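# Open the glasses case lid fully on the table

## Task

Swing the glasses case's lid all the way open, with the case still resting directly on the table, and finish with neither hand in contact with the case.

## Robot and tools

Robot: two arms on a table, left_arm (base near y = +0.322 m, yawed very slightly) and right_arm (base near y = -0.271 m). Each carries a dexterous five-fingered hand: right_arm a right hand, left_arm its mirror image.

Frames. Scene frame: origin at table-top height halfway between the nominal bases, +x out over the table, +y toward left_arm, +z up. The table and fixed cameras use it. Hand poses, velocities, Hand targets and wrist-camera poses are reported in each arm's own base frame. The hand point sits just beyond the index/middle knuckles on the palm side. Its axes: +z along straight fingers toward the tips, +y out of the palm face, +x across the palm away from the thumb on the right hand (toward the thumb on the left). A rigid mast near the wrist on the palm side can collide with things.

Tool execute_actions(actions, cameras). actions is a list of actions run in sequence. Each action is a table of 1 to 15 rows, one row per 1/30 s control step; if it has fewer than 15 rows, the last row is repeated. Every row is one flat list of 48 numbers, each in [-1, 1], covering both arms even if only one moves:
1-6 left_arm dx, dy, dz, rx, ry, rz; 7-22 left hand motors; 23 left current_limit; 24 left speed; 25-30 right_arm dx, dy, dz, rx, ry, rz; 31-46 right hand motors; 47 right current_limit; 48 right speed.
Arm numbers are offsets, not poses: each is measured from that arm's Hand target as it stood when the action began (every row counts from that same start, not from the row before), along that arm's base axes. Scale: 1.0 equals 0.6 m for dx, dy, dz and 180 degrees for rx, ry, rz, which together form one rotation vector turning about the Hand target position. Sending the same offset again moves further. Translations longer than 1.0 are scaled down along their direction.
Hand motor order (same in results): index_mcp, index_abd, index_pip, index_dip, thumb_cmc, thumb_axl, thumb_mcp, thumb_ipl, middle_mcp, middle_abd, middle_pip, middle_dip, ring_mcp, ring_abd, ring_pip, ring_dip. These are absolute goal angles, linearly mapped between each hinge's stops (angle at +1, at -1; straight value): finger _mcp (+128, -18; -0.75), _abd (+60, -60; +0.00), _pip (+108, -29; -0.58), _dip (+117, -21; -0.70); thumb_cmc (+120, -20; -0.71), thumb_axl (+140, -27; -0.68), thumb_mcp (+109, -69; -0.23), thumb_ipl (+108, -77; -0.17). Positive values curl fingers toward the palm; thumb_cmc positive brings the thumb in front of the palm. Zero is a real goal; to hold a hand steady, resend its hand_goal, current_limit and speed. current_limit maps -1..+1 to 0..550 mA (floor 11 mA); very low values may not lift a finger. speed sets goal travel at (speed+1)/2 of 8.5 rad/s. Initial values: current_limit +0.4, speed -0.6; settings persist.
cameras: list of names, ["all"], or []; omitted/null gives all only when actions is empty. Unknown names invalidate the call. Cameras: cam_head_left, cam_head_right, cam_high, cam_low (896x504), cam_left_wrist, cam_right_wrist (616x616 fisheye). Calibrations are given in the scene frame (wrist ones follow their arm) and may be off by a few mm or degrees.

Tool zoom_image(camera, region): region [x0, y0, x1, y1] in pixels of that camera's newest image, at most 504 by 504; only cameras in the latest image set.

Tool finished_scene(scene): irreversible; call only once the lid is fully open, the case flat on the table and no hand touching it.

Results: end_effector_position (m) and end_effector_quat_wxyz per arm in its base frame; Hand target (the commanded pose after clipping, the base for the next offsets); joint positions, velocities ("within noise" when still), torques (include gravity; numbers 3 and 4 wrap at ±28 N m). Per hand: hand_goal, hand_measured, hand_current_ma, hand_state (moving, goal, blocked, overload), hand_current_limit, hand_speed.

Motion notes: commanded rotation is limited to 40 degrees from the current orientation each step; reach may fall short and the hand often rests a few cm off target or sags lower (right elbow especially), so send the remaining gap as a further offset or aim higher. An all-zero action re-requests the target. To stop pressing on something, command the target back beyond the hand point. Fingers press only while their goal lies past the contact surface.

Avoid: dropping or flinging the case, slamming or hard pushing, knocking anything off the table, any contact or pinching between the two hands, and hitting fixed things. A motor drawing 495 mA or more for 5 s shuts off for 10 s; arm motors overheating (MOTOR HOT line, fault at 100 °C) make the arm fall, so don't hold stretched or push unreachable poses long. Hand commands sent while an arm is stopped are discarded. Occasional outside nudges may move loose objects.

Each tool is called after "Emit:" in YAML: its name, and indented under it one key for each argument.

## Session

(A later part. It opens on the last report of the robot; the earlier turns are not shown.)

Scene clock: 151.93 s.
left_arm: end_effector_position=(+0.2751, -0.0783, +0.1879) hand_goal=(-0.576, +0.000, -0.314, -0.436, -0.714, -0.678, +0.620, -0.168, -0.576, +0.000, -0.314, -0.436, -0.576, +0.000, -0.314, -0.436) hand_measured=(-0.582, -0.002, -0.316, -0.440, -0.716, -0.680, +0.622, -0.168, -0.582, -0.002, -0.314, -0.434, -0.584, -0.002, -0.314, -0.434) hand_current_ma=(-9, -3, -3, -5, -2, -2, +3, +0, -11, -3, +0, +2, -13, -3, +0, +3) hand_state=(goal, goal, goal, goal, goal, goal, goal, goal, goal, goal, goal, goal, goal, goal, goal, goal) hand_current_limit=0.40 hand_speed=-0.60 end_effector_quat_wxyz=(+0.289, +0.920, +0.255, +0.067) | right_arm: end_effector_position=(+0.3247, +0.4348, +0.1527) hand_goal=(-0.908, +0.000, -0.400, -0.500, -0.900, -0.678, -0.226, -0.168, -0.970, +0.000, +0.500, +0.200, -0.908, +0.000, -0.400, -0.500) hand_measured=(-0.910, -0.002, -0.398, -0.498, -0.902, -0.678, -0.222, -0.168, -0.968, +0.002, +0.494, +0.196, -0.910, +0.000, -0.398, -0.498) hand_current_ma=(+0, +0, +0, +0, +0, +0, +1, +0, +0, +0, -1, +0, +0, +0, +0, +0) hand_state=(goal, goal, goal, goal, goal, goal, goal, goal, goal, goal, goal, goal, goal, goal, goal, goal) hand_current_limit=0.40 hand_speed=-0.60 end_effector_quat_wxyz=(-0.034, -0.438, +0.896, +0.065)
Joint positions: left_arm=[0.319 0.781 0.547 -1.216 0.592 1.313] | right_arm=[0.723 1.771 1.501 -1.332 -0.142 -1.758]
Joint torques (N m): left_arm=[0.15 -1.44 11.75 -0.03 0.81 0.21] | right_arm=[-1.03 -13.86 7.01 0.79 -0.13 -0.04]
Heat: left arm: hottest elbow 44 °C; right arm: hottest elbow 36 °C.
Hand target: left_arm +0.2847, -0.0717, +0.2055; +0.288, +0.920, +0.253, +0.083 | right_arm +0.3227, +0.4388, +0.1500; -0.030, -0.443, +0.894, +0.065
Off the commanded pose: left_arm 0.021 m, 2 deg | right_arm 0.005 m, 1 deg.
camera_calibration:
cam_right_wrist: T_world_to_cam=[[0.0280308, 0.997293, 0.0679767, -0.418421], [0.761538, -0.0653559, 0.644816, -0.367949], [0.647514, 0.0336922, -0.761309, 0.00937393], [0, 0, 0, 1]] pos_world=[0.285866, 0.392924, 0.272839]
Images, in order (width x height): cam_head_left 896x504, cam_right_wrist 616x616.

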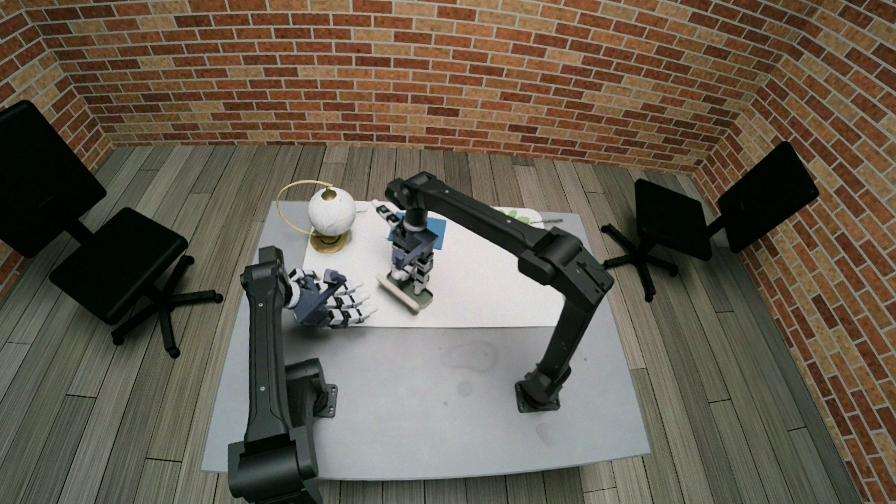

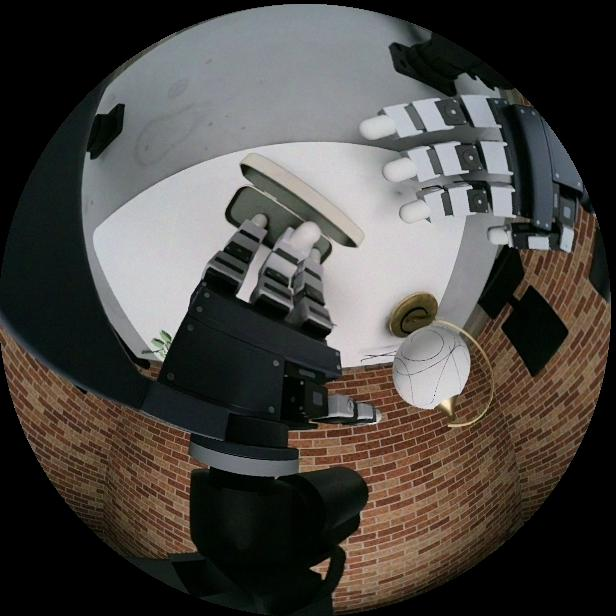

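Emit:
execute_actions:
  actions:
    - [[0,0,0.0,0,0,0,-0.575,0,-0.314,-0.435,-0.714,-0.678,0.62,-0.168,-0.575,0,-0.314,-0.435,-0.575,0,-0.314,-0.435,0.4,-0.6,-0.003,-0.003,-0.03,0,0,0.0,-0.908,0,-0.4,-0.5,-0.9,-0.678,-0.226,-0.168,-0.99,0,0.45,0.42,-0.908,0,-0.4,-0.5,0.4,-0.6]]
    - [[0,0,0.0,0,0,0,-0.575,0,-0.314,-0.435,-0.714,-0.678,0.62,-0.168,-0.575,0,-0.314,-0.435,-0.575,0,-0.314,-0.435,0.4,-0.6,0,0,-0.02,0,0,0.0,-0.908,0,-0.4,-0.5,-0.9,-0.678,-0.226,-0.168,-1,0,0.3,0.43,-0.908,0,-0.4,-0.5,0.4,-0.6]]
  cameras: ["cam_right_wrist","cam_head_left"]

Emit:
zoom_image:
  camera: "cam_right_wrist"
  region: [230, 60, 430, 260]

Emit:
zoom_image:
  camera: "cam_head_left"
  region: [350, 230, 470, 330]

Scene clock: 153.53 s.
left_arm: end_effector_position=(+0.2751, -0.0783, +0.1879) hand_goal=(-0.576, +0.000, -0.314, -0.436, -0.714, -0.678, +0.620, -0.168, -0.576, +0.000, -0.314, -0.436, -0.576, +0.000, -0.314, -0.436) hand_measured=(-0.582, -0.002, -0.316, -0.440, -0.716, -0.680, +0.622, -0.168, -0.582, -0.002, -0.314, -0.434, -0.584, -0.002, -0.314, -0.434) hand_current_ma=(-9, -3, -3, -5, -2, -2, +3, +0, -11, -3, +0, +2, -13, -3, +0, +3) hand_state=(goal, goal, goal, goal, goal, goal, goal, goal, goal, goal, goal, goal, goal, goal, goal, goal) hand_current_limit=0.40 hand_speed=-0.60 end_effector_quat_wxyz=(+0.289, +0.920, +0.255, +0.067) | right_arm: end_effector_position=(+0.3254, +0.4354, +0.1469) hand_goal=(-0.908, +0.000, -0.400, -0.500, -0.900, -0.678, -0.226, -0.168, -1.000, +0.000, +0.300, +0.430, -0.908, +0.000, -0.400, -0.500) hand_measured=(-0.900, +0.032, -0.386, -0.486, -0.902, -0.678, -0.222, -0.168, -0.996, +0.002, +0.300, +0.426, -0.908, +0.000, -0.396, -0.496) hand_current_ma=(+2, +21, +6, +6, +0, +0, +1, +0, +1, +0, +0, +0, +0, +0, +0, +0) hand_state=(goal, blocked, goal, goal, goal, goal, goal, goal, goal, goal, goal, goal, goal, goal, goal, goal) hand_current_limit=0.40 hand_speed=-0.60 end_effector_quat_wxyz=(-0.017, -0.439, +0.896, +0.069)
Joint positions: left_arm=[0.319 0.781 0.547 -1.216 0.592 1.313] | right_arm=[0.723 1.758 1.466 -1.276 -0.142 -1.758]
Joint torques (N m): left_arm=[-0.56 -1.49 11.6 0.16 0.79 0.15] | right_arm=[-1.08 -11.58 5.2 1.62 -0.12 -0.04]
Heat: left arm: hottest elbow 44 °C; right arm: hottest elbow 36 °C.
Hand target: left_arm +0.2847, -0.0717, +0.2055; +0.288, +0.920, +0.253, +0.083 | right_arm +0.3208, +0.4370, +0.1199; -0.031, -0.443, +0.894, +0.065
Off the commanded pose: left_arm 0.021 m, 2 deg | right_arm 0.027 m, 2 deg.
camera_calibration:
cam_right_wrist: T_world_to_cam=[[0.02588, 0.995464, 0.0915504, -0.420612], [0.74457, -0.0803039, 0.662697, -0.3553], [0.667043, 0.051015, -0.743271, -0.0119973], [0, 0, 0, 1]] pos_world=[0.283434, 0.390784, 0.265046]
Images, in order (width x height): cam_head_left 896x504, cam_right_wrist 616x616.

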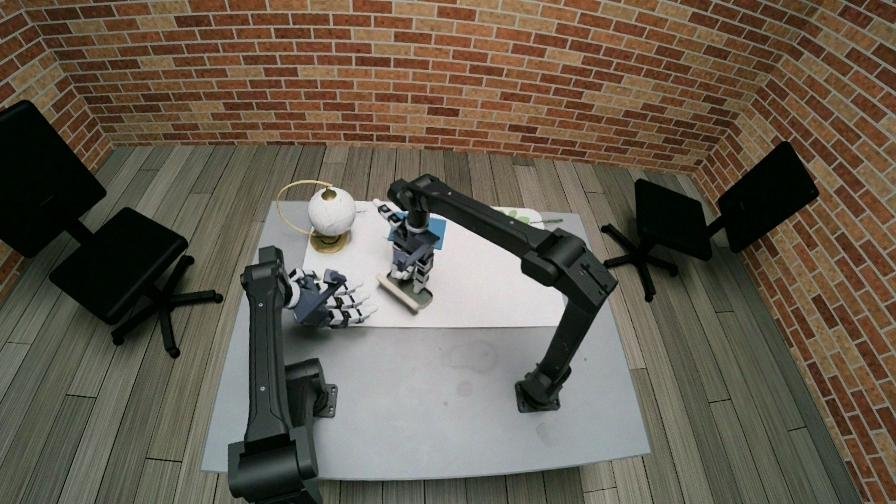

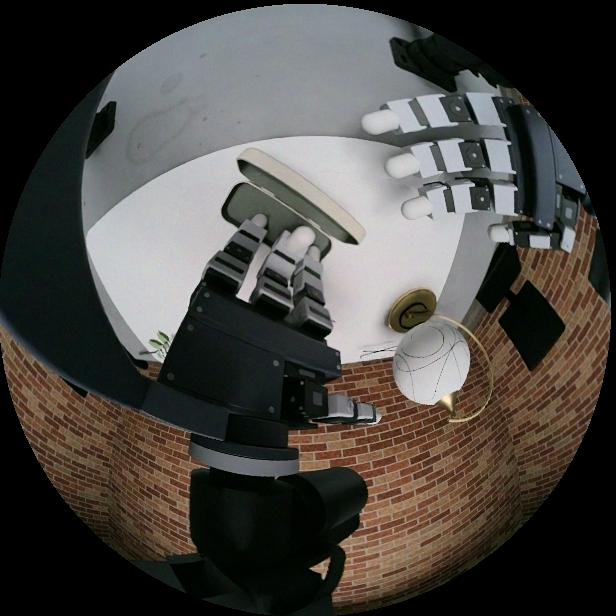

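Scaled by 2.520 from the camera's 616x616 image, which has a finer 880x880 frame.

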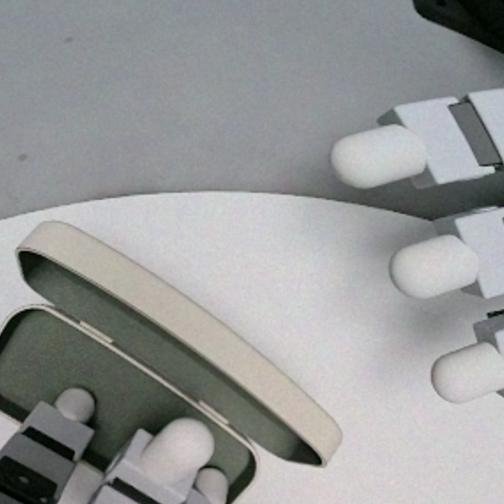

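Scaled by 4.200.

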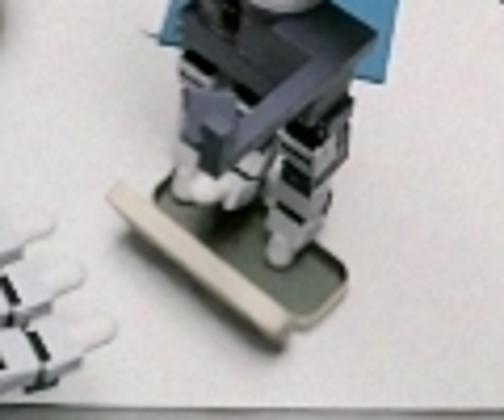

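Emit:
execute_actions:
  actions:
    - [[0,0,0.0,0,0,0,-0.575,0,-0.314,-0.435,-0.714,-0.678,0.62,-0.168,-0.575,0,-0.314,-0.435,-0.575,0,-0.314,-0.435,0.4,-0.6,-0.006,-0.022,0.05,0,0,0.0,-0.908,0,-0.38,-0.5,-0.9,-0.678,-0.226,-0.168,-1,0,0.3,0.43,-0.908,0,-0.38,-0.5,0.4,-0.6]]
    - [[0,0,0.0,0,0,0,-0.575,0,-0.314,-0.435,-0.714,-0.678,0.62,-0.168,-0.575,0,-0.314,-0.435,-0.575,0,-0.314,-0.435,0.4,-0.6,0,0,-0.05,0,0,0.0,-0.908,0,-0.4,-0.5,-0.9,-0.678,-0.226,-0.168,-1,0,0.08,0.42,-0.908,0,-0.4,-0.5,0.4,-0.6]]
  cameras: ["cam_right_wrist","cam_head_left"]

Emit:
zoom_image:
  camera: "cam_right_wrist"
  region: [230, 60, 430, 260]

Emit:
zoom_image:
  camera: "cam_head_left"
  region: [350, 230, 470, 330]

Scene clock: 155.07 s.
left_arm: end_effector_position=(+0.2751, -0.0783, +0.1879) hand_goal=(-0.576, +0.000, -0.314, -0.436, -0.714, -0.678, +0.620, -0.168, -0.576, +0.000, -0.314, -0.436, -0.576, +0.000, -0.314, -0.436) hand_measured=(-0.582, -0.002, -0.316, -0.440, -0.716, -0.680, +0.622, -0.168, -0.582, -0.002, -0.314, -0.434, -0.584, -0.002, -0.314, -0.434) hand_current_ma=(-9, -3, -3, -5, -2, -2, +3, +0, -11, -3, +0, +2, -13, -3, +0, +3) hand_state=(goal, goal, goal, goal, goal, goal, goal, goal, goal, goal, goal, goal, goal, goal, goal, goal) hand_current_limit=0.40 hand_speed=-0.60 end_effector_quat_wxyz=(+0.289, +0.920, +0.255, +0.067) | right_arm: end_effector_position=(+0.3199, +0.4296, +0.1469) hand_goal=(-0.908, +0.000, -0.400, -0.500, -0.900, -0.678, -0.226, -0.168, -1.000, +0.000, +0.080, +0.420, -0.908, +0.000, -0.400, -0.500) hand_measured=(-0.902, -0.004, -0.388, -0.490, -0.902, -0.678, -0.222, -0.168, -0.996, +0.002, +0.082, +0.422, -0.912, -0.008, -0.390, -0.490) hand_current_ma=(+2, -1, +4, +3, +0, +0, +1, +0, +1, +0, +0, +0, -1, -2, +3, +3) hand_state=(goal, goal, goal, goal, goal, goal, goal, goal, goal, goal, goal, goal, goal, goal, goal, goal) hand_current_limit=0.40 hand_speed=-0.60 end_effector_quat_wxyz=(-0.011, -0.443, +0.894, +0.070)
Joint positions: left_arm=[0.319 0.781 0.547 -1.216 0.592 1.313] | right_arm=[0.722 1.733 1.433 -1.256 -0.141 -1.767]
Joint torques (N m): left_arm=[0.79 -1.61 11.56 0.23 0.82 0.14] | right_arm=[-2.2 -11.52 4.86 1.25 -0.16 -0.11]
Heat: left arm: hottest elbow 45 °C; right arm: hottest elbow 36 °C.
Hand target: left_arm +0.2847, -0.0717, +0.2055; +0.288, +0.920, +0.253, +0.083 | right_arm +0.3173, +0.4238, +0.1199; -0.030, -0.443, +0.894, +0.065
Off the commanded pose: left_arm 0.021 m, 2 deg | right_arm 0.028 m, 2 deg.
camera_calibration:
cam_right_wrist: T_world_to_cam=[[0.017119, 0.994961, 0.0987914, -0.412741], [0.738662, -0.0791761, 0.66941, -0.35124], [0.673858, 0.0615139, -0.736295, -0.0157741], [0, 0, 0, 1]] pos_world=[0.277143, 0.383822, 0.264284]
Images, in order (width x height): cam_head_left 896x504, cam_right_wrist 616x616.

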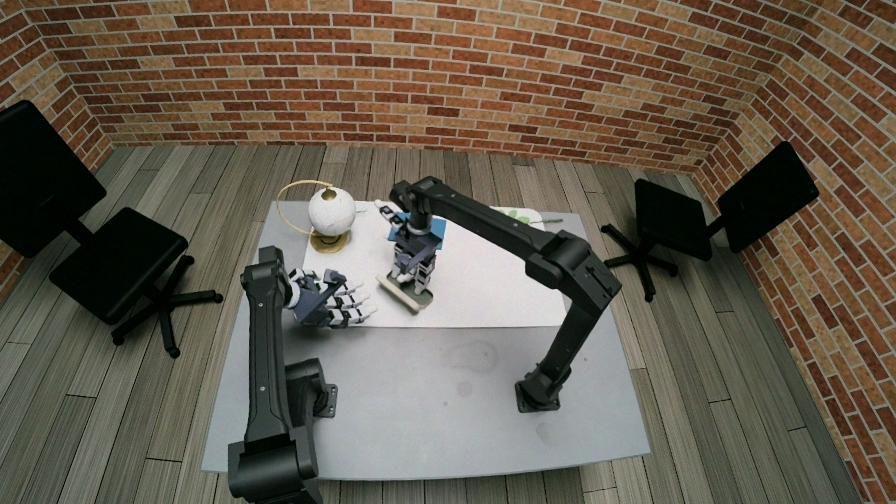

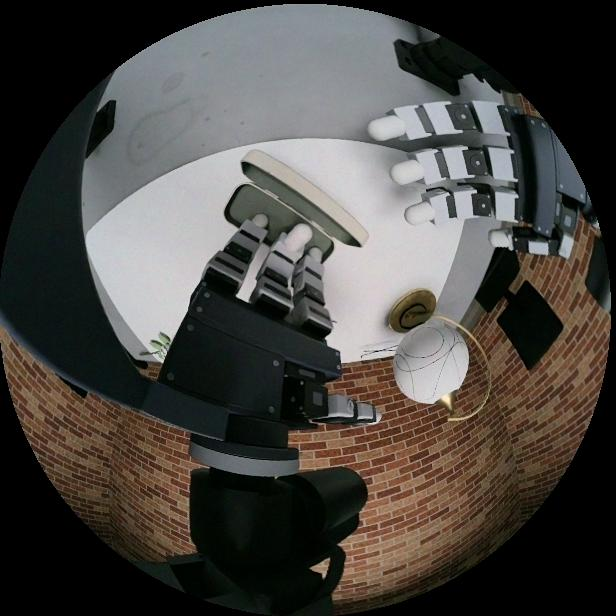

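Scaled by 2.520 from the camera's 616x616 image, which has a finer 880x880 frame.

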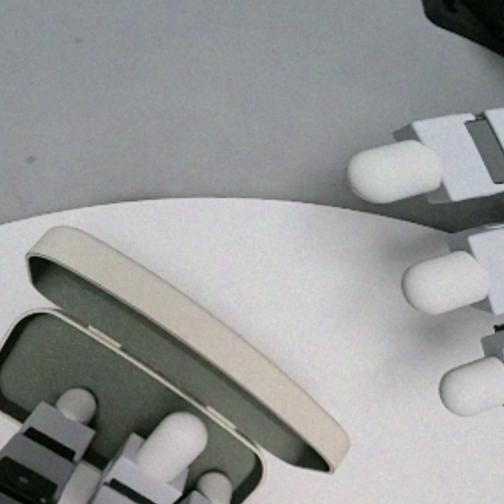

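Scaled by 4.200.

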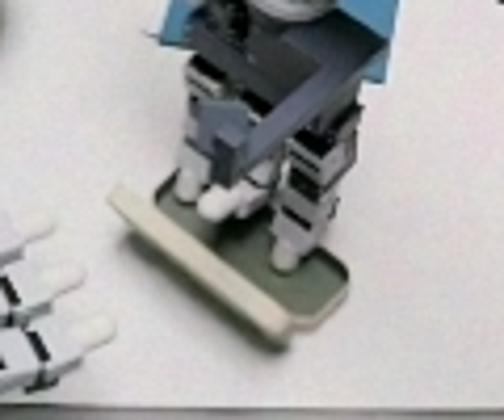

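Emit:
execute_actions:
  actions:
    - [[0,0,0.0,0,0,0,-0.575,0,-0.314,-0.435,-0.714,-0.678,0.62,-0.168,-0.575,0,-0.314,-0.435,-0.575,0,-0.314,-0.435,0.4,-0.6,0,0,0,0,0,0.0,-0.908,0,-0.4,-0.5,-0.9,-0.678,-0.226,-0.168,-0.94,0,0.1,0.15,-0.908,0,-0.4,-0.5,0.4,-0.6]]
    - [[0,0,0.0,0,0,0,-0.575,0,-0.314,-0.435,-0.714,-0.678,0.62,-0.168,-0.575,0,-0.314,-0.435,-0.575,0,-0.314,-0.435,0.4,-0.6,0,0,-0.0,0,0,0.0,-0.908,0,-0.4,-0.5,-0.9,-0.678,-0.226,-0.168,-0.88,0,0.1,0.029,-0.908,0,-0.4,-0.5,0.4,-0.7]]
    - [[0,0,0.0,0,0,0,-0.575,0,-0.314,-0.435,-0.714,-0.678,0.62,-0.168,-0.575,0,-0.314,-0.435,-0.575,0,-0.314,-0.435,0.4,-0.6,0,0,-0.0,0,0,0.0,-0.908,0,-0.4,-0.5,-0.9,-0.678,-0.226,-0.168,-0.82,0,0.06,-0.03,-0.908,0,-0.4,-0.5,0.4,-0.7]]
  cameras: ["cam_right_wrist","cam_head_left"]

Emit:
zoom_image:
  camera: "cam_right_wrist"
  region: [230, 60, 430, 260]

Emit:
zoom_image:
  camera: "cam_head_left"
  region: [350, 230, 470, 330]

Scene clock: 157.10 s.
left_arm: end_effector_position=(+0.2751, -0.0783, +0.1879) hand_goal=(-0.576, +0.000, -0.314, -0.436, -0.714, -0.678, +0.620, -0.168, -0.576, +0.000, -0.314, -0.436, -0.576, +0.000, -0.314, -0.436) hand_measured=(-0.582, -0.002, -0.316, -0.440, -0.716, -0.680, +0.622, -0.168, -0.582, -0.002, -0.314, -0.434, -0.584, -0.002, -0.314, -0.434) hand_current_ma=(-9, -3, -3, -5, -2, -2, +3, +0, -11, -3, +0, +2, -13, -3, +0, +3) hand_state=(goal, goal, goal, goal, goal, goal, goal, goal, goal, goal, goal, goal, goal, goal, goal, goal) hand_current_limit=0.40 hand_speed=-0.60 end_effector_quat_wxyz=(+0.289, +0.920, +0.255, +0.067) | right_arm: end_effector_position=(+0.3198, +0.4295, +0.1467) hand_goal=(-0.908, +0.000, -0.400, -0.500, -0.900, -0.678, -0.226, -0.168, -0.820, +0.000, +0.060, -0.030, -0.908, +0.000, -0.400, -0.500) hand_measured=(-0.902, -0.004, -0.388, -0.490, -0.902, -0.678, -0.222, -0.168, -0.824, +0.002, +0.060, -0.028, -0.912, -0.008, -0.390, -0.490) hand_current_ma=(+2, -1, +4, +3, +0, +0, +1, +0, -1, +0, +0, +0, -1, -2, +3, +3) hand_state=(goal, goal, goal, goal, goal, goal, goal, goal, goal, goal, goal, goal, goal, goal, goal, goal) hand_current_limit=0.40 hand_speed=-0.70 end_effector_quat_wxyz=(-0.012, -0.443, +0.894, +0.070)
Joint positions: left_arm=[0.319 0.781 0.547 -1.216 0.592 1.313] | right_arm=[0.722 1.733 1.433 -1.256 -0.141 -1.767]
Joint torques (N m): left_arm=[0.73 -0.97 11.59 0.13 0.87 0.17] | right_arm=[-2.26 -11.52 4.88 1.22 -0.18 -0.11]
Heat: left arm: hottest elbow 45 °C; right arm: hottest elbow 36 °C.
Hand target: left_arm +0.2847, -0.0717, +0.2055; +0.288, +0.920, +0.253, +0.083 | right_arm +0.3171, +0.4238, +0.1198; -0.031, -0.443, +0.894, +0.065
Off the commanded pose: left_arm 0.021 m, 2 deg | right_arm 0.028 m, 2 deg.
camera_calibration:
cam_right_wrist: T_world_to_cam=[[0.0171342, 0.994989, 0.0985055, -0.412568], [0.738845, -0.0789783, 0.669231, -0.351185], [0.673658, 0.0613136, -0.736496, -0.0155892], [0, 0, 0, 1]] pos_world=[0.277042, 0.383721, 0.264183]
Images, in order (width x height): cam_head_left 896x504, cam_right_wrist 616x616.

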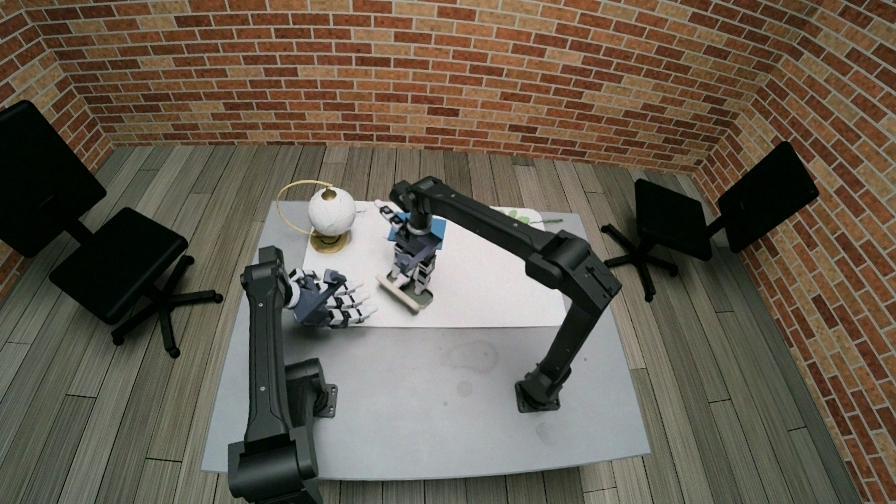

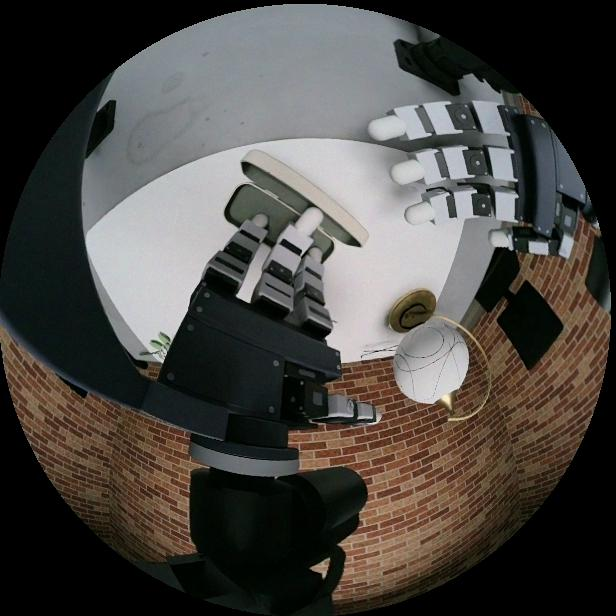

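Scaled by 2.520 from the camera's 616x616 image, which has a finer 880x880 frame.

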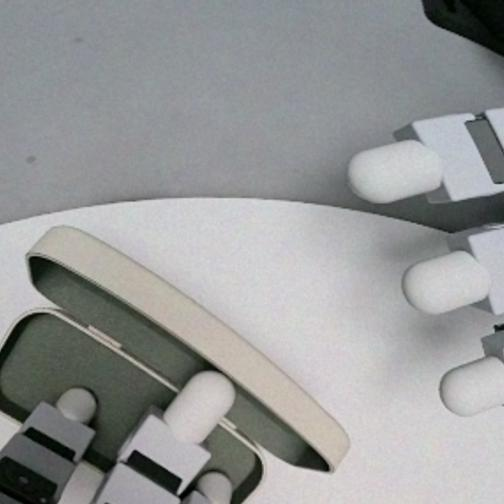

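Scaled by 4.200.

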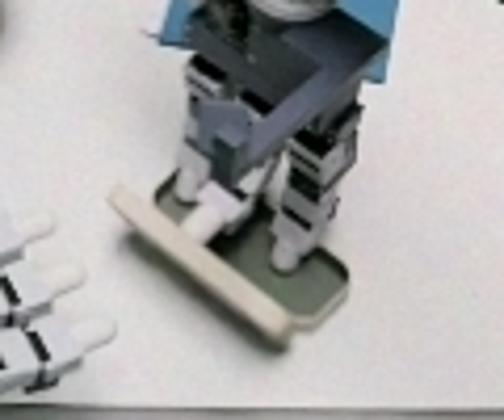

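Emit:
execute_actions:
  actions:
    - [[0,0,0.0,0,0,0,-0.575,0,-0.314,-0.435,-0.714,-0.678,0.62,-0.168,-0.575,0,-0.314,-0.435,-0.575,0,-0.314,-0.435,0.4,-0.6,0,0,-0.0,0,0,0.0,-0.92,0,-0.4,-0.5,-0.9,-0.678,-0.226,-0.168,-0.75,0,0.01,-0.08,-0.92,0,-0.4,-0.5,0.4,-0.7]]
    - [[0,0,0.0,0,0,0,-0.575,0,-0.314,-0.435,-0.714,-0.678,0.62,-0.168,-0.575,0,-0.314,-0.435,-0.575,0,-0.314,-0.435,0.4,-0.6,0,0,-0.0,0,0,0.0,-0.93,0,-0.4,-0.5,-0.9,-0.678,-0.226,-0.168,-0.7,0,-0.04,-0.11,-0.93,0,-0.4,-0.5,0.4,-0.7]]
  cameras: ["cam_right_wrist","cam_head_left"]

Emit:
zoom_image:
  camera: "cam_right_wrist"
  region: [230, 60, 430, 260]

Emit:
zoom_image:
  camera: "cam_head_left"
  region: [350, 230, 470, 330]

Scene clock: 158.57 s.
left_arm: end_effector_position=(+0.2751, -0.0783, +0.1879) hand_goal=(-0.576, +0.000, -0.314, -0.436, -0.714, -0.678, +0.620, -0.168, -0.576, +0.000, -0.314, -0.436, -0.576, +0.000, -0.314, -0.436) hand_measured=(-0.582, -0.002, -0.316, -0.440, -0.716, -0.680, +0.622, -0.168, -0.582, -0.002, -0.314, -0.434, -0.584, -0.002, -0.314, -0.434) hand_current_ma=(-9, -3, -3, -5, -2, -2, +3, +0, -11, -3, +0, +2, -13, -3, +0, +3) hand_state=(goal, goal, goal, goal, goal, goal, goal, goal, goal, goal, goal, goal, goal, goal, goal, goal) hand_current_limit=0.40 hand_speed=-0.60 end_effector_quat_wxyz=(+0.289, +0.920, +0.255, +0.067) | right_arm: end_effector_position=(+0.3197, +0.4297, +0.1468) hand_goal=(-0.930, +0.000, -0.400, -0.500, -0.900, -0.678, -0.226, -0.168, -0.700, +0.000, -0.040, -0.110, -0.930, +0.000, -0.400, -0.500) hand_measured=(-0.906, -0.004, -0.388, -0.490, -0.902, -0.678, -0.222, -0.168, -0.706, +0.002, -0.040, -0.108, -0.920, -0.008, -0.386, -0.488) hand_current_ma=(+17, -1, +4, +3, +0, +0, +1, +0, -2, +0, +0, +0, +4, -2, +7, +4) hand_state=(blocked, goal, goal, goal, goal, goal, goal, goal, goal, goal, goal, goal, goal, goal, goal, goal) hand_current_limit=0.40 hand_speed=-0.70 end_effector_quat_wxyz=(-0.012, -0.443, +0.894, +0.071)
Joint positions: left_arm=[0.319 0.781 0.547 -1.216 0.592 1.313] | right_arm=[0.722 1.733 1.433 -1.256 -0.142 -1.767]
Joint torques (N m): left_arm=[0.09 -1.38 11.67 0.16 0.85 0.17] | right_arm=[-2.2 -11.46 4.86 1.24 -0.15 -0.11]
Heat: left arm: hottest elbow 45 °C; right arm: hottest elbow 36 °C.
Hand target: left_arm +0.2847, -0.0717, +0.2055; +0.288, +0.920, +0.253, +0.083 | right_arm +0.3171, +0.4238, +0.1198; -0.031, -0.443, +0.894, +0.065
Off the commanded pose: left_arm 0.021 m, 2 deg | right_arm 0.028 m, 2 deg.
camera_calibration:
cam_right_wrist: T_world_to_cam=[[0.0172483, 0.994904, 0.0993363, -0.412899], [0.739339, -0.0795756, 0.668615, -0.350987], [0.673113, 0.0619106, -0.736944, -0.0154806], [0, 0, 0, 1]] pos_world=[0.277041, 0.383823, 0.264283]
Images, in order (width x height): cam_head_left 896x504, cam_right_wrist 616x616.

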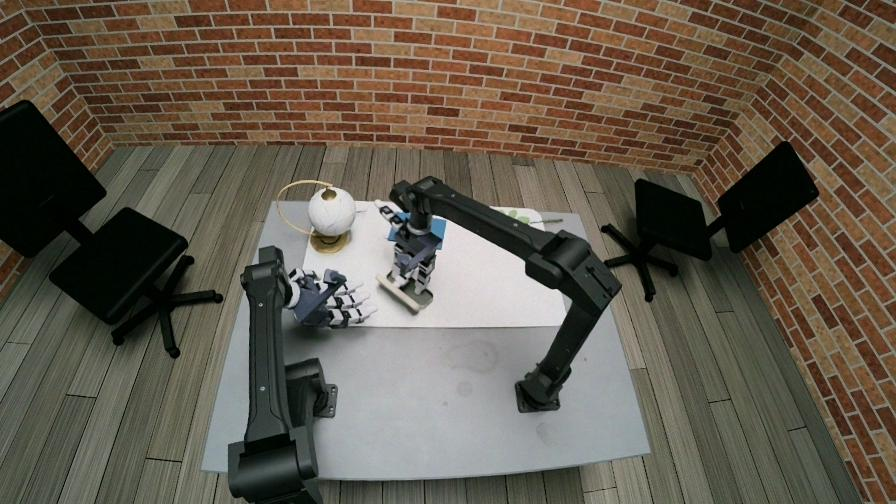

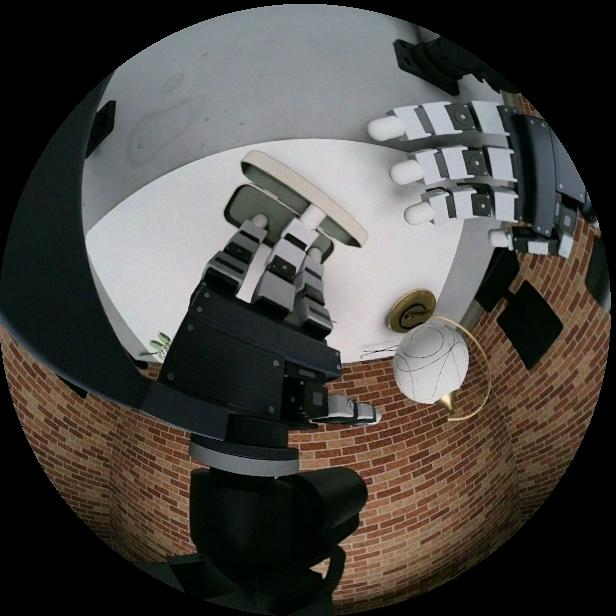

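Scaled by 2.520 from the camera's 616x616 image, which has a finer 880x880 frame.

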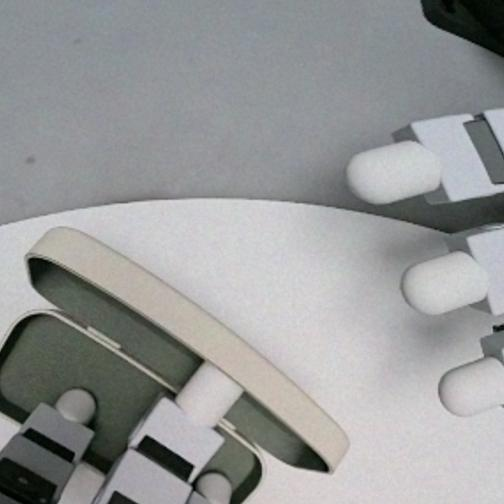

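Scaled by 4.200.

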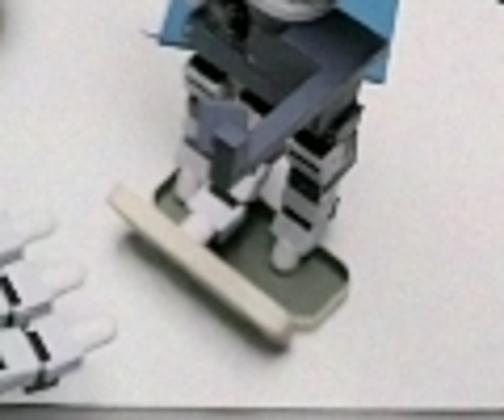

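Emit:
execute_actions:
  actions:
    - [[0,0,0.0,0,0,0,-0.575,0,-0.314,-0.435,-0.714,-0.678,0.62,-0.168,-0.575,0,-0.314,-0.435,-0.575,0,-0.314,-0.435,0.4,-0.6,0,0,-0.0,0,0,0.0,-0.94,0,-0.4,-0.5,-0.9,-0.678,-0.226,-0.168,-0.64,0,-0.05,-0.13,-0.94,0,-0.4,-0.5,0.4,-0.7]]
    - [[0,0,0.0,0,0,0,-0.575,0,-0.314,-0.435,-0.714,-0.678,0.62,-0.168,-0.575,0,-0.314,-0.435,-0.575,0,-0.314,-0.435,0.4,-0.6,0,0,-0.0,0,0,0.0,-0.95,0,-0.4,-0.5,-0.9,-0.678,-0.226,-0.168,-0.58,0,-0.07,-0.15,-0.95,0,-0.4,-0.5,0.4,-0.7]]
  cameras: ["cam_right_wrist","cam_head_left"]

Emit:
zoom_image:
  camera: "cam_right_wrist"
  region: [230, 60, 430, 260]

Emit:
zoom_image:
  camera: "cam_head_left"
  region: [350, 230, 470, 330]

Scene clock: 159.97 s.
left_arm: end_effector_position=(+0.2751, -0.0783, +0.1879) hand_goal=(-0.576, +0.000, -0.314, -0.436, -0.714, -0.678, +0.620, -0.168, -0.576, +0.000, -0.314, -0.436, -0.576, +0.000, -0.314, -0.436) hand_measured=(-0.582, -0.002, -0.316, -0.440, -0.716, -0.680, +0.622, -0.168, -0.582, -0.002, -0.314, -0.434, -0.584, -0.002, -0.314, -0.434) hand_current_ma=(-9, -3, -3, -5, -2, -2, +3, +0, -11, -3, +0, +2, -13, -3, +0, +3) hand_state=(goal, goal, goal, goal, goal, goal, goal, goal, goal, goal, goal, goal, goal, goal, goal, goal) hand_current_limit=0.40 hand_speed=-0.60 end_effector_quat_wxyz=(+0.289, +0.920, +0.255, +0.067) | right_arm: end_effector_position=(+0.3217, +0.4283, +0.1464) hand_goal=(-0.950, +0.000, -0.400, -0.500, -0.900, -0.678, -0.226, -0.168, -0.580, +0.000, -0.070, -0.150, -0.950, +0.000, -0.400, -0.500) hand_measured=(-0.908, -0.004, -0.380, -0.486, -0.902, -0.678, -0.222, -0.168, -0.654, +0.002, -0.074, -0.138, -0.920, -0.008, -0.370, -0.482) hand_current_ma=(+45, +0, +12, +6, +0, +0, +1, +0, -123, +0, +0, +4, +24, -2, +24, +10) hand_state=(blocked, goal, blocked, goal, goal, goal, goal, goal, blocked, goal, goal, goal, blocked, goal, blocked, goal) hand_current_limit=0.40 hand_speed=-0.70 end_effector_quat_wxyz=(-0.011, -0.441, +0.895, +0.071)
Joint positions: left_arm=[0.319 0.781 0.547 -1.216 0.592 1.313] | right_arm=[0.718 1.733 1.432 -1.254 -0.142 -1.768]
Joint torques (N m): left_arm=[1.26 -2.14 11.74 0.24 0.75 0.17] | right_arm=[-1.79 -11.46 4.97 1.14 -0.15 -0.11]
Heat: left arm: hottest elbow 45 °C; right arm: hottest elbow 35 °C.
Hand target: left_arm +0.2847, -0.0717, +0.2055; +0.288, +0.920, +0.253, +0.083 | right_arm +0.3172, +0.4238, +0.1198; -0.031, -0.443, +0.894, +0.065
Off the commanded pose: left_arm 0.021 m, 2 deg | right_arm 0.027 m, 2 deg.
camera_calibration:
cam_right_wrist: T_world_to_cam=[[0.0212769, 0.994744, 0.100163, -0.412857], [0.738378, -0.0831805, 0.669237, -0.350542], [0.674051, 0.059719, -0.736267, -0.0165183], [0, 0, 0, 1]] pos_world=[0.278751, 0.382515, 0.263787]
Images, in order (width x height): cam_head_left 896x504, cam_right_wrist 616x616.

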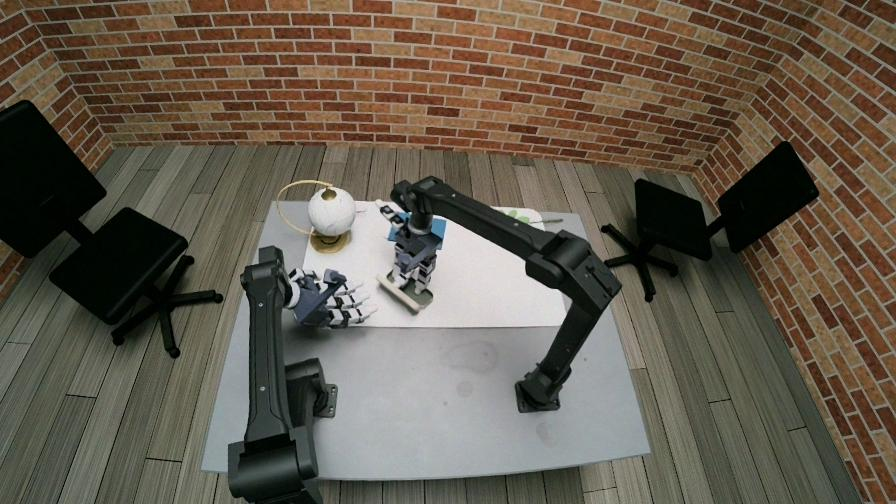

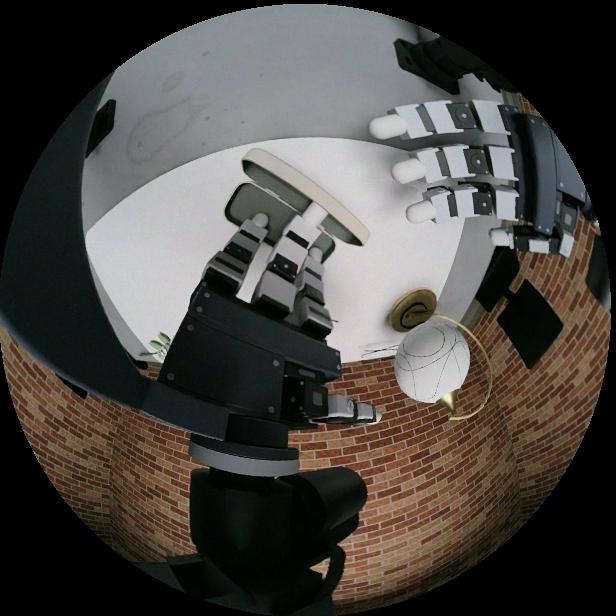

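Scaled by 2.520 from the camera's 616x616 image, which has a finer 880x880 frame.

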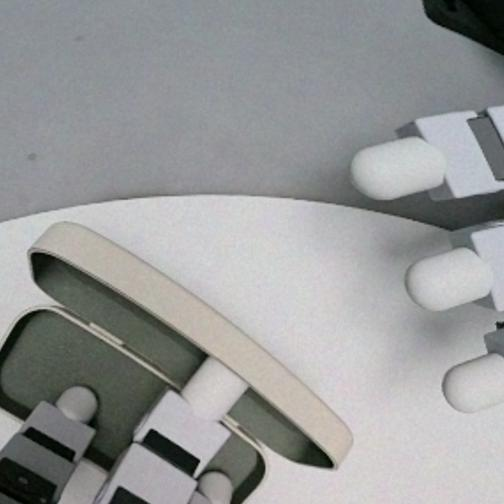

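Scaled by 4.200.

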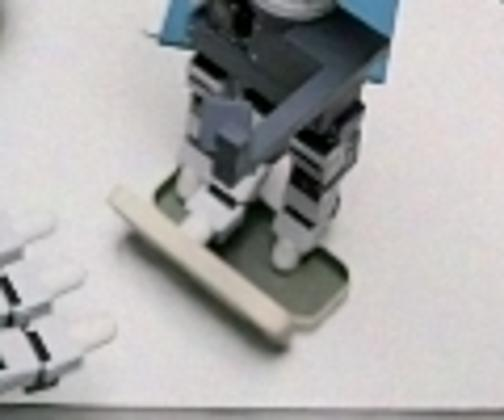

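Emit:
execute_actions:
  actions:
    - [[0,0,0.0,0,0,0,-0.575,0,-0.314,-0.435,-0.714,-0.678,0.62,-0.168,-0.575,0,-0.314,-0.435,-0.575,0,-0.314,-0.435,0.4,-0.6,-0.016,0.013,-0.01,0,0,0.0,-0.97,0,-0.4,-0.5,-0.9,-0.678,-0.226,-0.168,-0.52,0,-0.07,-0.15,-0.97,0,-0.4,-0.5,0.4,-0.7]]
    - [[0,0,0.0,0,0,0,-0.575,0,-0.314,-0.435,-0.714,-0.678,0.62,-0.168,-0.575,0,-0.314,-0.435,-0.575,0,-0.314,-0.435,0.4,-0.6,-0.01,0.008,-0.0,0,0,0.0,-0.99,0,-0.4,-0.5,-0.9,-0.678,-0.226,-0.168,-0.45,0,-0.07,-0.15,-0.99,0,-0.4,-0.5,0.4,-0.7]]
  cameras: ["cam_right_wrist","cam_head_left","cam_low"]

Emit:
zoom_image:
  camera: "cam_right_wrist"
  region: [230, 60, 430, 260]

Emit:
zoom_image:
  camera: "cam_head_left"
  region: [350, 230, 470, 330]

Emit:
zoom_image:
  camera: "cam_low"
  region: [560, 230, 660, 290]

Scene clock: 161.50 s.
left_arm: end_effector_position=(+0.2751, -0.0783, +0.1879) hand_goal=(-0.576, +0.000, -0.314, -0.436, -0.714, -0.678, +0.620, -0.168, -0.576, +0.000, -0.314, -0.436, -0.576, +0.000, -0.314, -0.436) hand_measured=(-0.582, -0.002, -0.316, -0.440, -0.716, -0.680, +0.622, -0.168, -0.582, -0.002, -0.314, -0.434, -0.584, -0.002, -0.314, -0.434) hand_current_ma=(-9, -3, -3, -5, -2, -2, +3, +0, -11, -3, +0, +2, -13, -3, +0, +3) hand_state=(goal, goal, goal, goal, goal, goal, goal, goal, goal, goal, goal, goal, goal, goal, goal, goal) hand_current_limit=0.40 hand_speed=-0.60 end_effector_quat_wxyz=(+0.289, +0.920, +0.255, +0.067) | right_arm: end_effector_position=(+0.3163, +0.4316, +0.1461) hand_goal=(-0.990, +0.000, -0.400, -0.500, -0.900, -0.678, -0.226, -0.168, -0.450, +0.000, -0.070, -0.150, -0.990, +0.000, -0.400, -0.500) hand_measured=(-0.922, -0.002, -0.378, -0.484, -0.902, -0.678, -0.222, -0.168, -0.618, +0.002, -0.092, -0.156, -0.920, -0.006, -0.354, -0.472) hand_current_ma=(+107, +0, +14, +7, +0, +0, +1, +0, -385, +0, -14, -1, +111, -1, +49, +21) hand_state=(blocked, goal, blocked, goal, goal, goal, goal, goal, blocked, goal, blocked, goal, blocked, goal, blocked, blocked) hand_current_limit=0.40 hand_speed=-0.70 end_effector_quat_wxyz=(-0.005, -0.439, +0.895, +0.072)
Joint positions: left_arm=[0.319 0.781 0.547 -1.216 0.592 1.313] | right_arm=[0.73 1.721 1.414 -1.235 -0.141 -1.751]
Joint torques (N m): left_arm=[1.08 -1.26 11.7 0.13 0.91 0.2] | right_arm=[0.44 -10.81 4.64 1.32 -0.18 0.14]
Heat: left arm: hottest elbow 45 °C; right arm: hottest elbow 35 °C.
Hand target: left_arm +0.2847, -0.0717, +0.2055; +0.288, +0.920, +0.253, +0.083 | right_arm +0.3017, +0.4364, +0.1140; -0.030, -0.443, +0.894, +0.065
Off the commanded pose: left_arm 0.021 m, 2 deg | right_arm 0.036 m, 3 deg.
camera_calibration:
cam_right_wrist: T_world_to_cam=[[0.0244229, 0.993929, 0.107277, -0.417624], [0.731937, -0.0908704, 0.675285, -0.341632], [0.680934, 0.0620278, -0.729713, -0.0173726], [0, 0, 0, 1]] pos_world=[0.272082, 0.385122, 0.262823]
Images, in order (width x height): cam_head_left 896x504, cam_low 896x504, cam_right_wrist 616x616.

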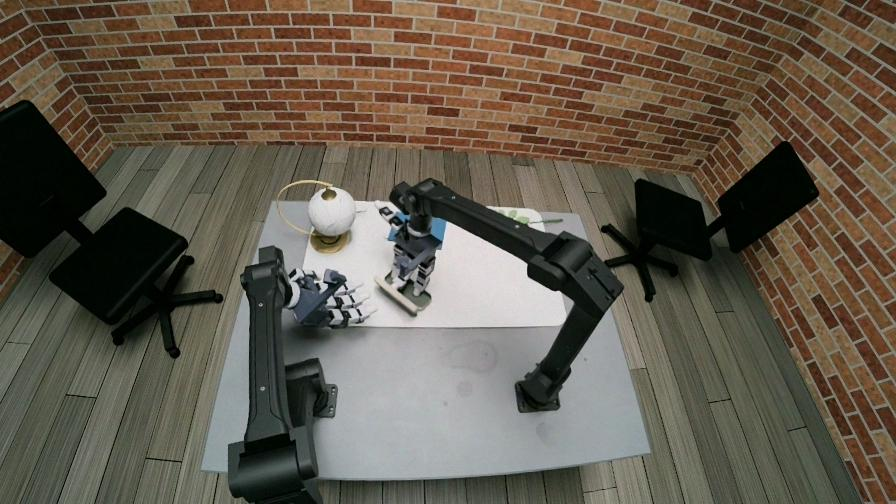

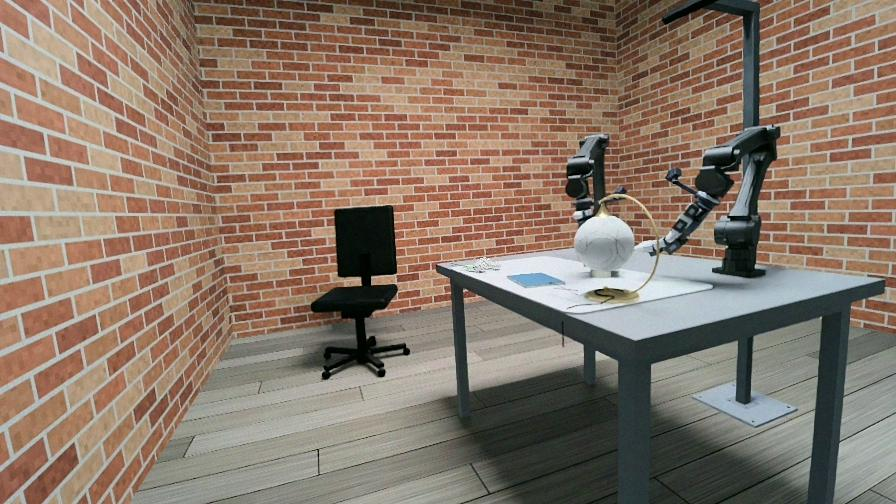

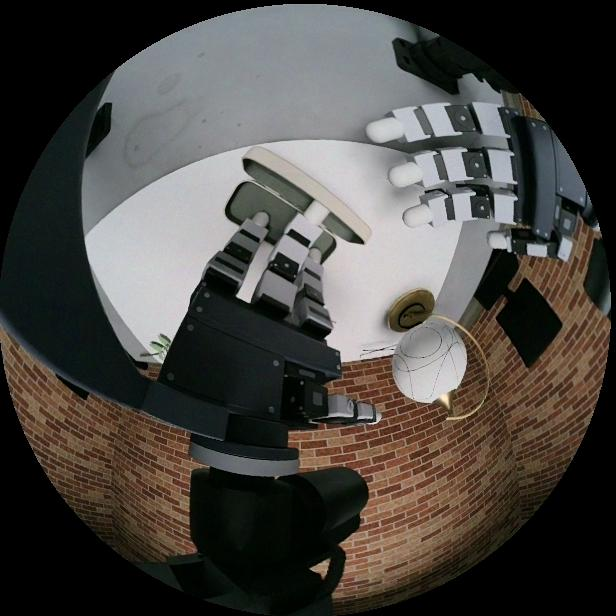

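Scaled by 2.520 from the camera's 616x616 image, which has a finer 880x880 frame.

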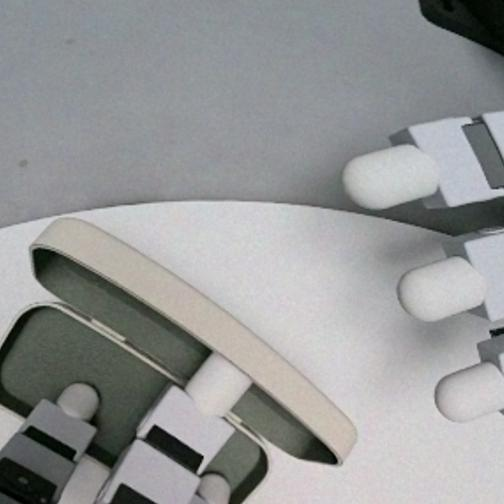

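Scaled by 4.200.

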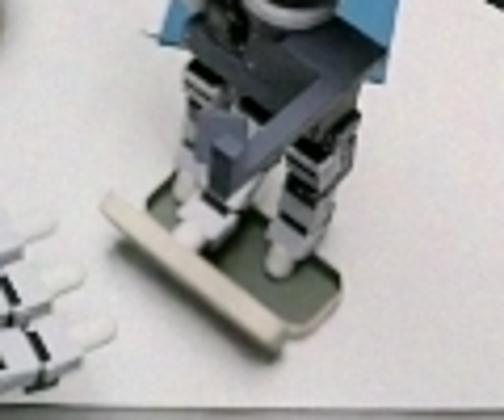

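Scaled by 5.040.

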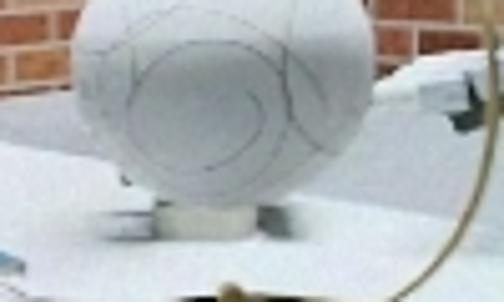

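Emit:
zoom_image:
  camera: "cam_right_wrist"
  region: [230, 140, 330, 240]

Emit:
zoom_image:
  camera: "cam_right_wrist"
  region: [300, 180, 380, 260]

Emit:
zoom_image:
  camera: "cam_head_left"
  region: [370, 265, 440, 320]

Scaled by 5.040 from the camera's 616x616 image, which has a finer 880x880 frame.

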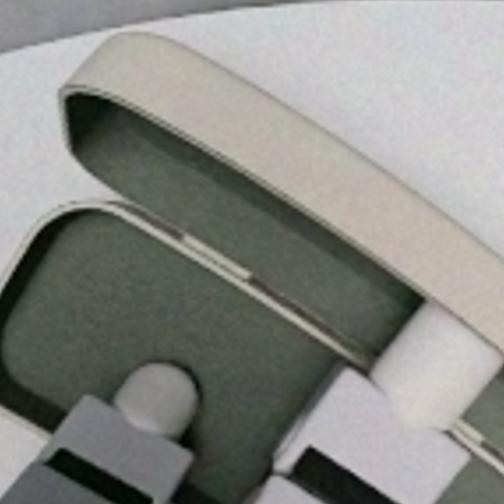

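Scaled by 6.300 from the camera's 616x616 image, which has a finer 880x880 frame.

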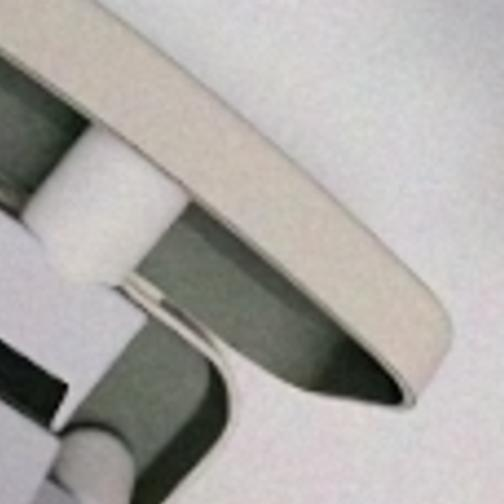

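Scaled by 7.200.

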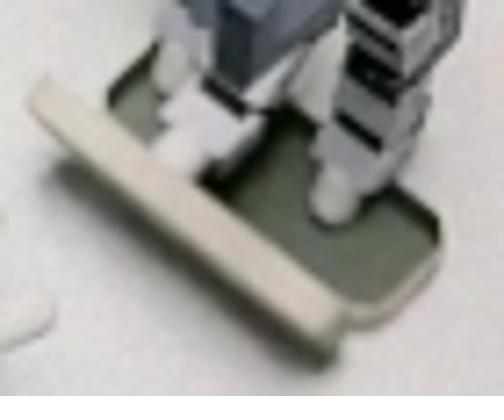

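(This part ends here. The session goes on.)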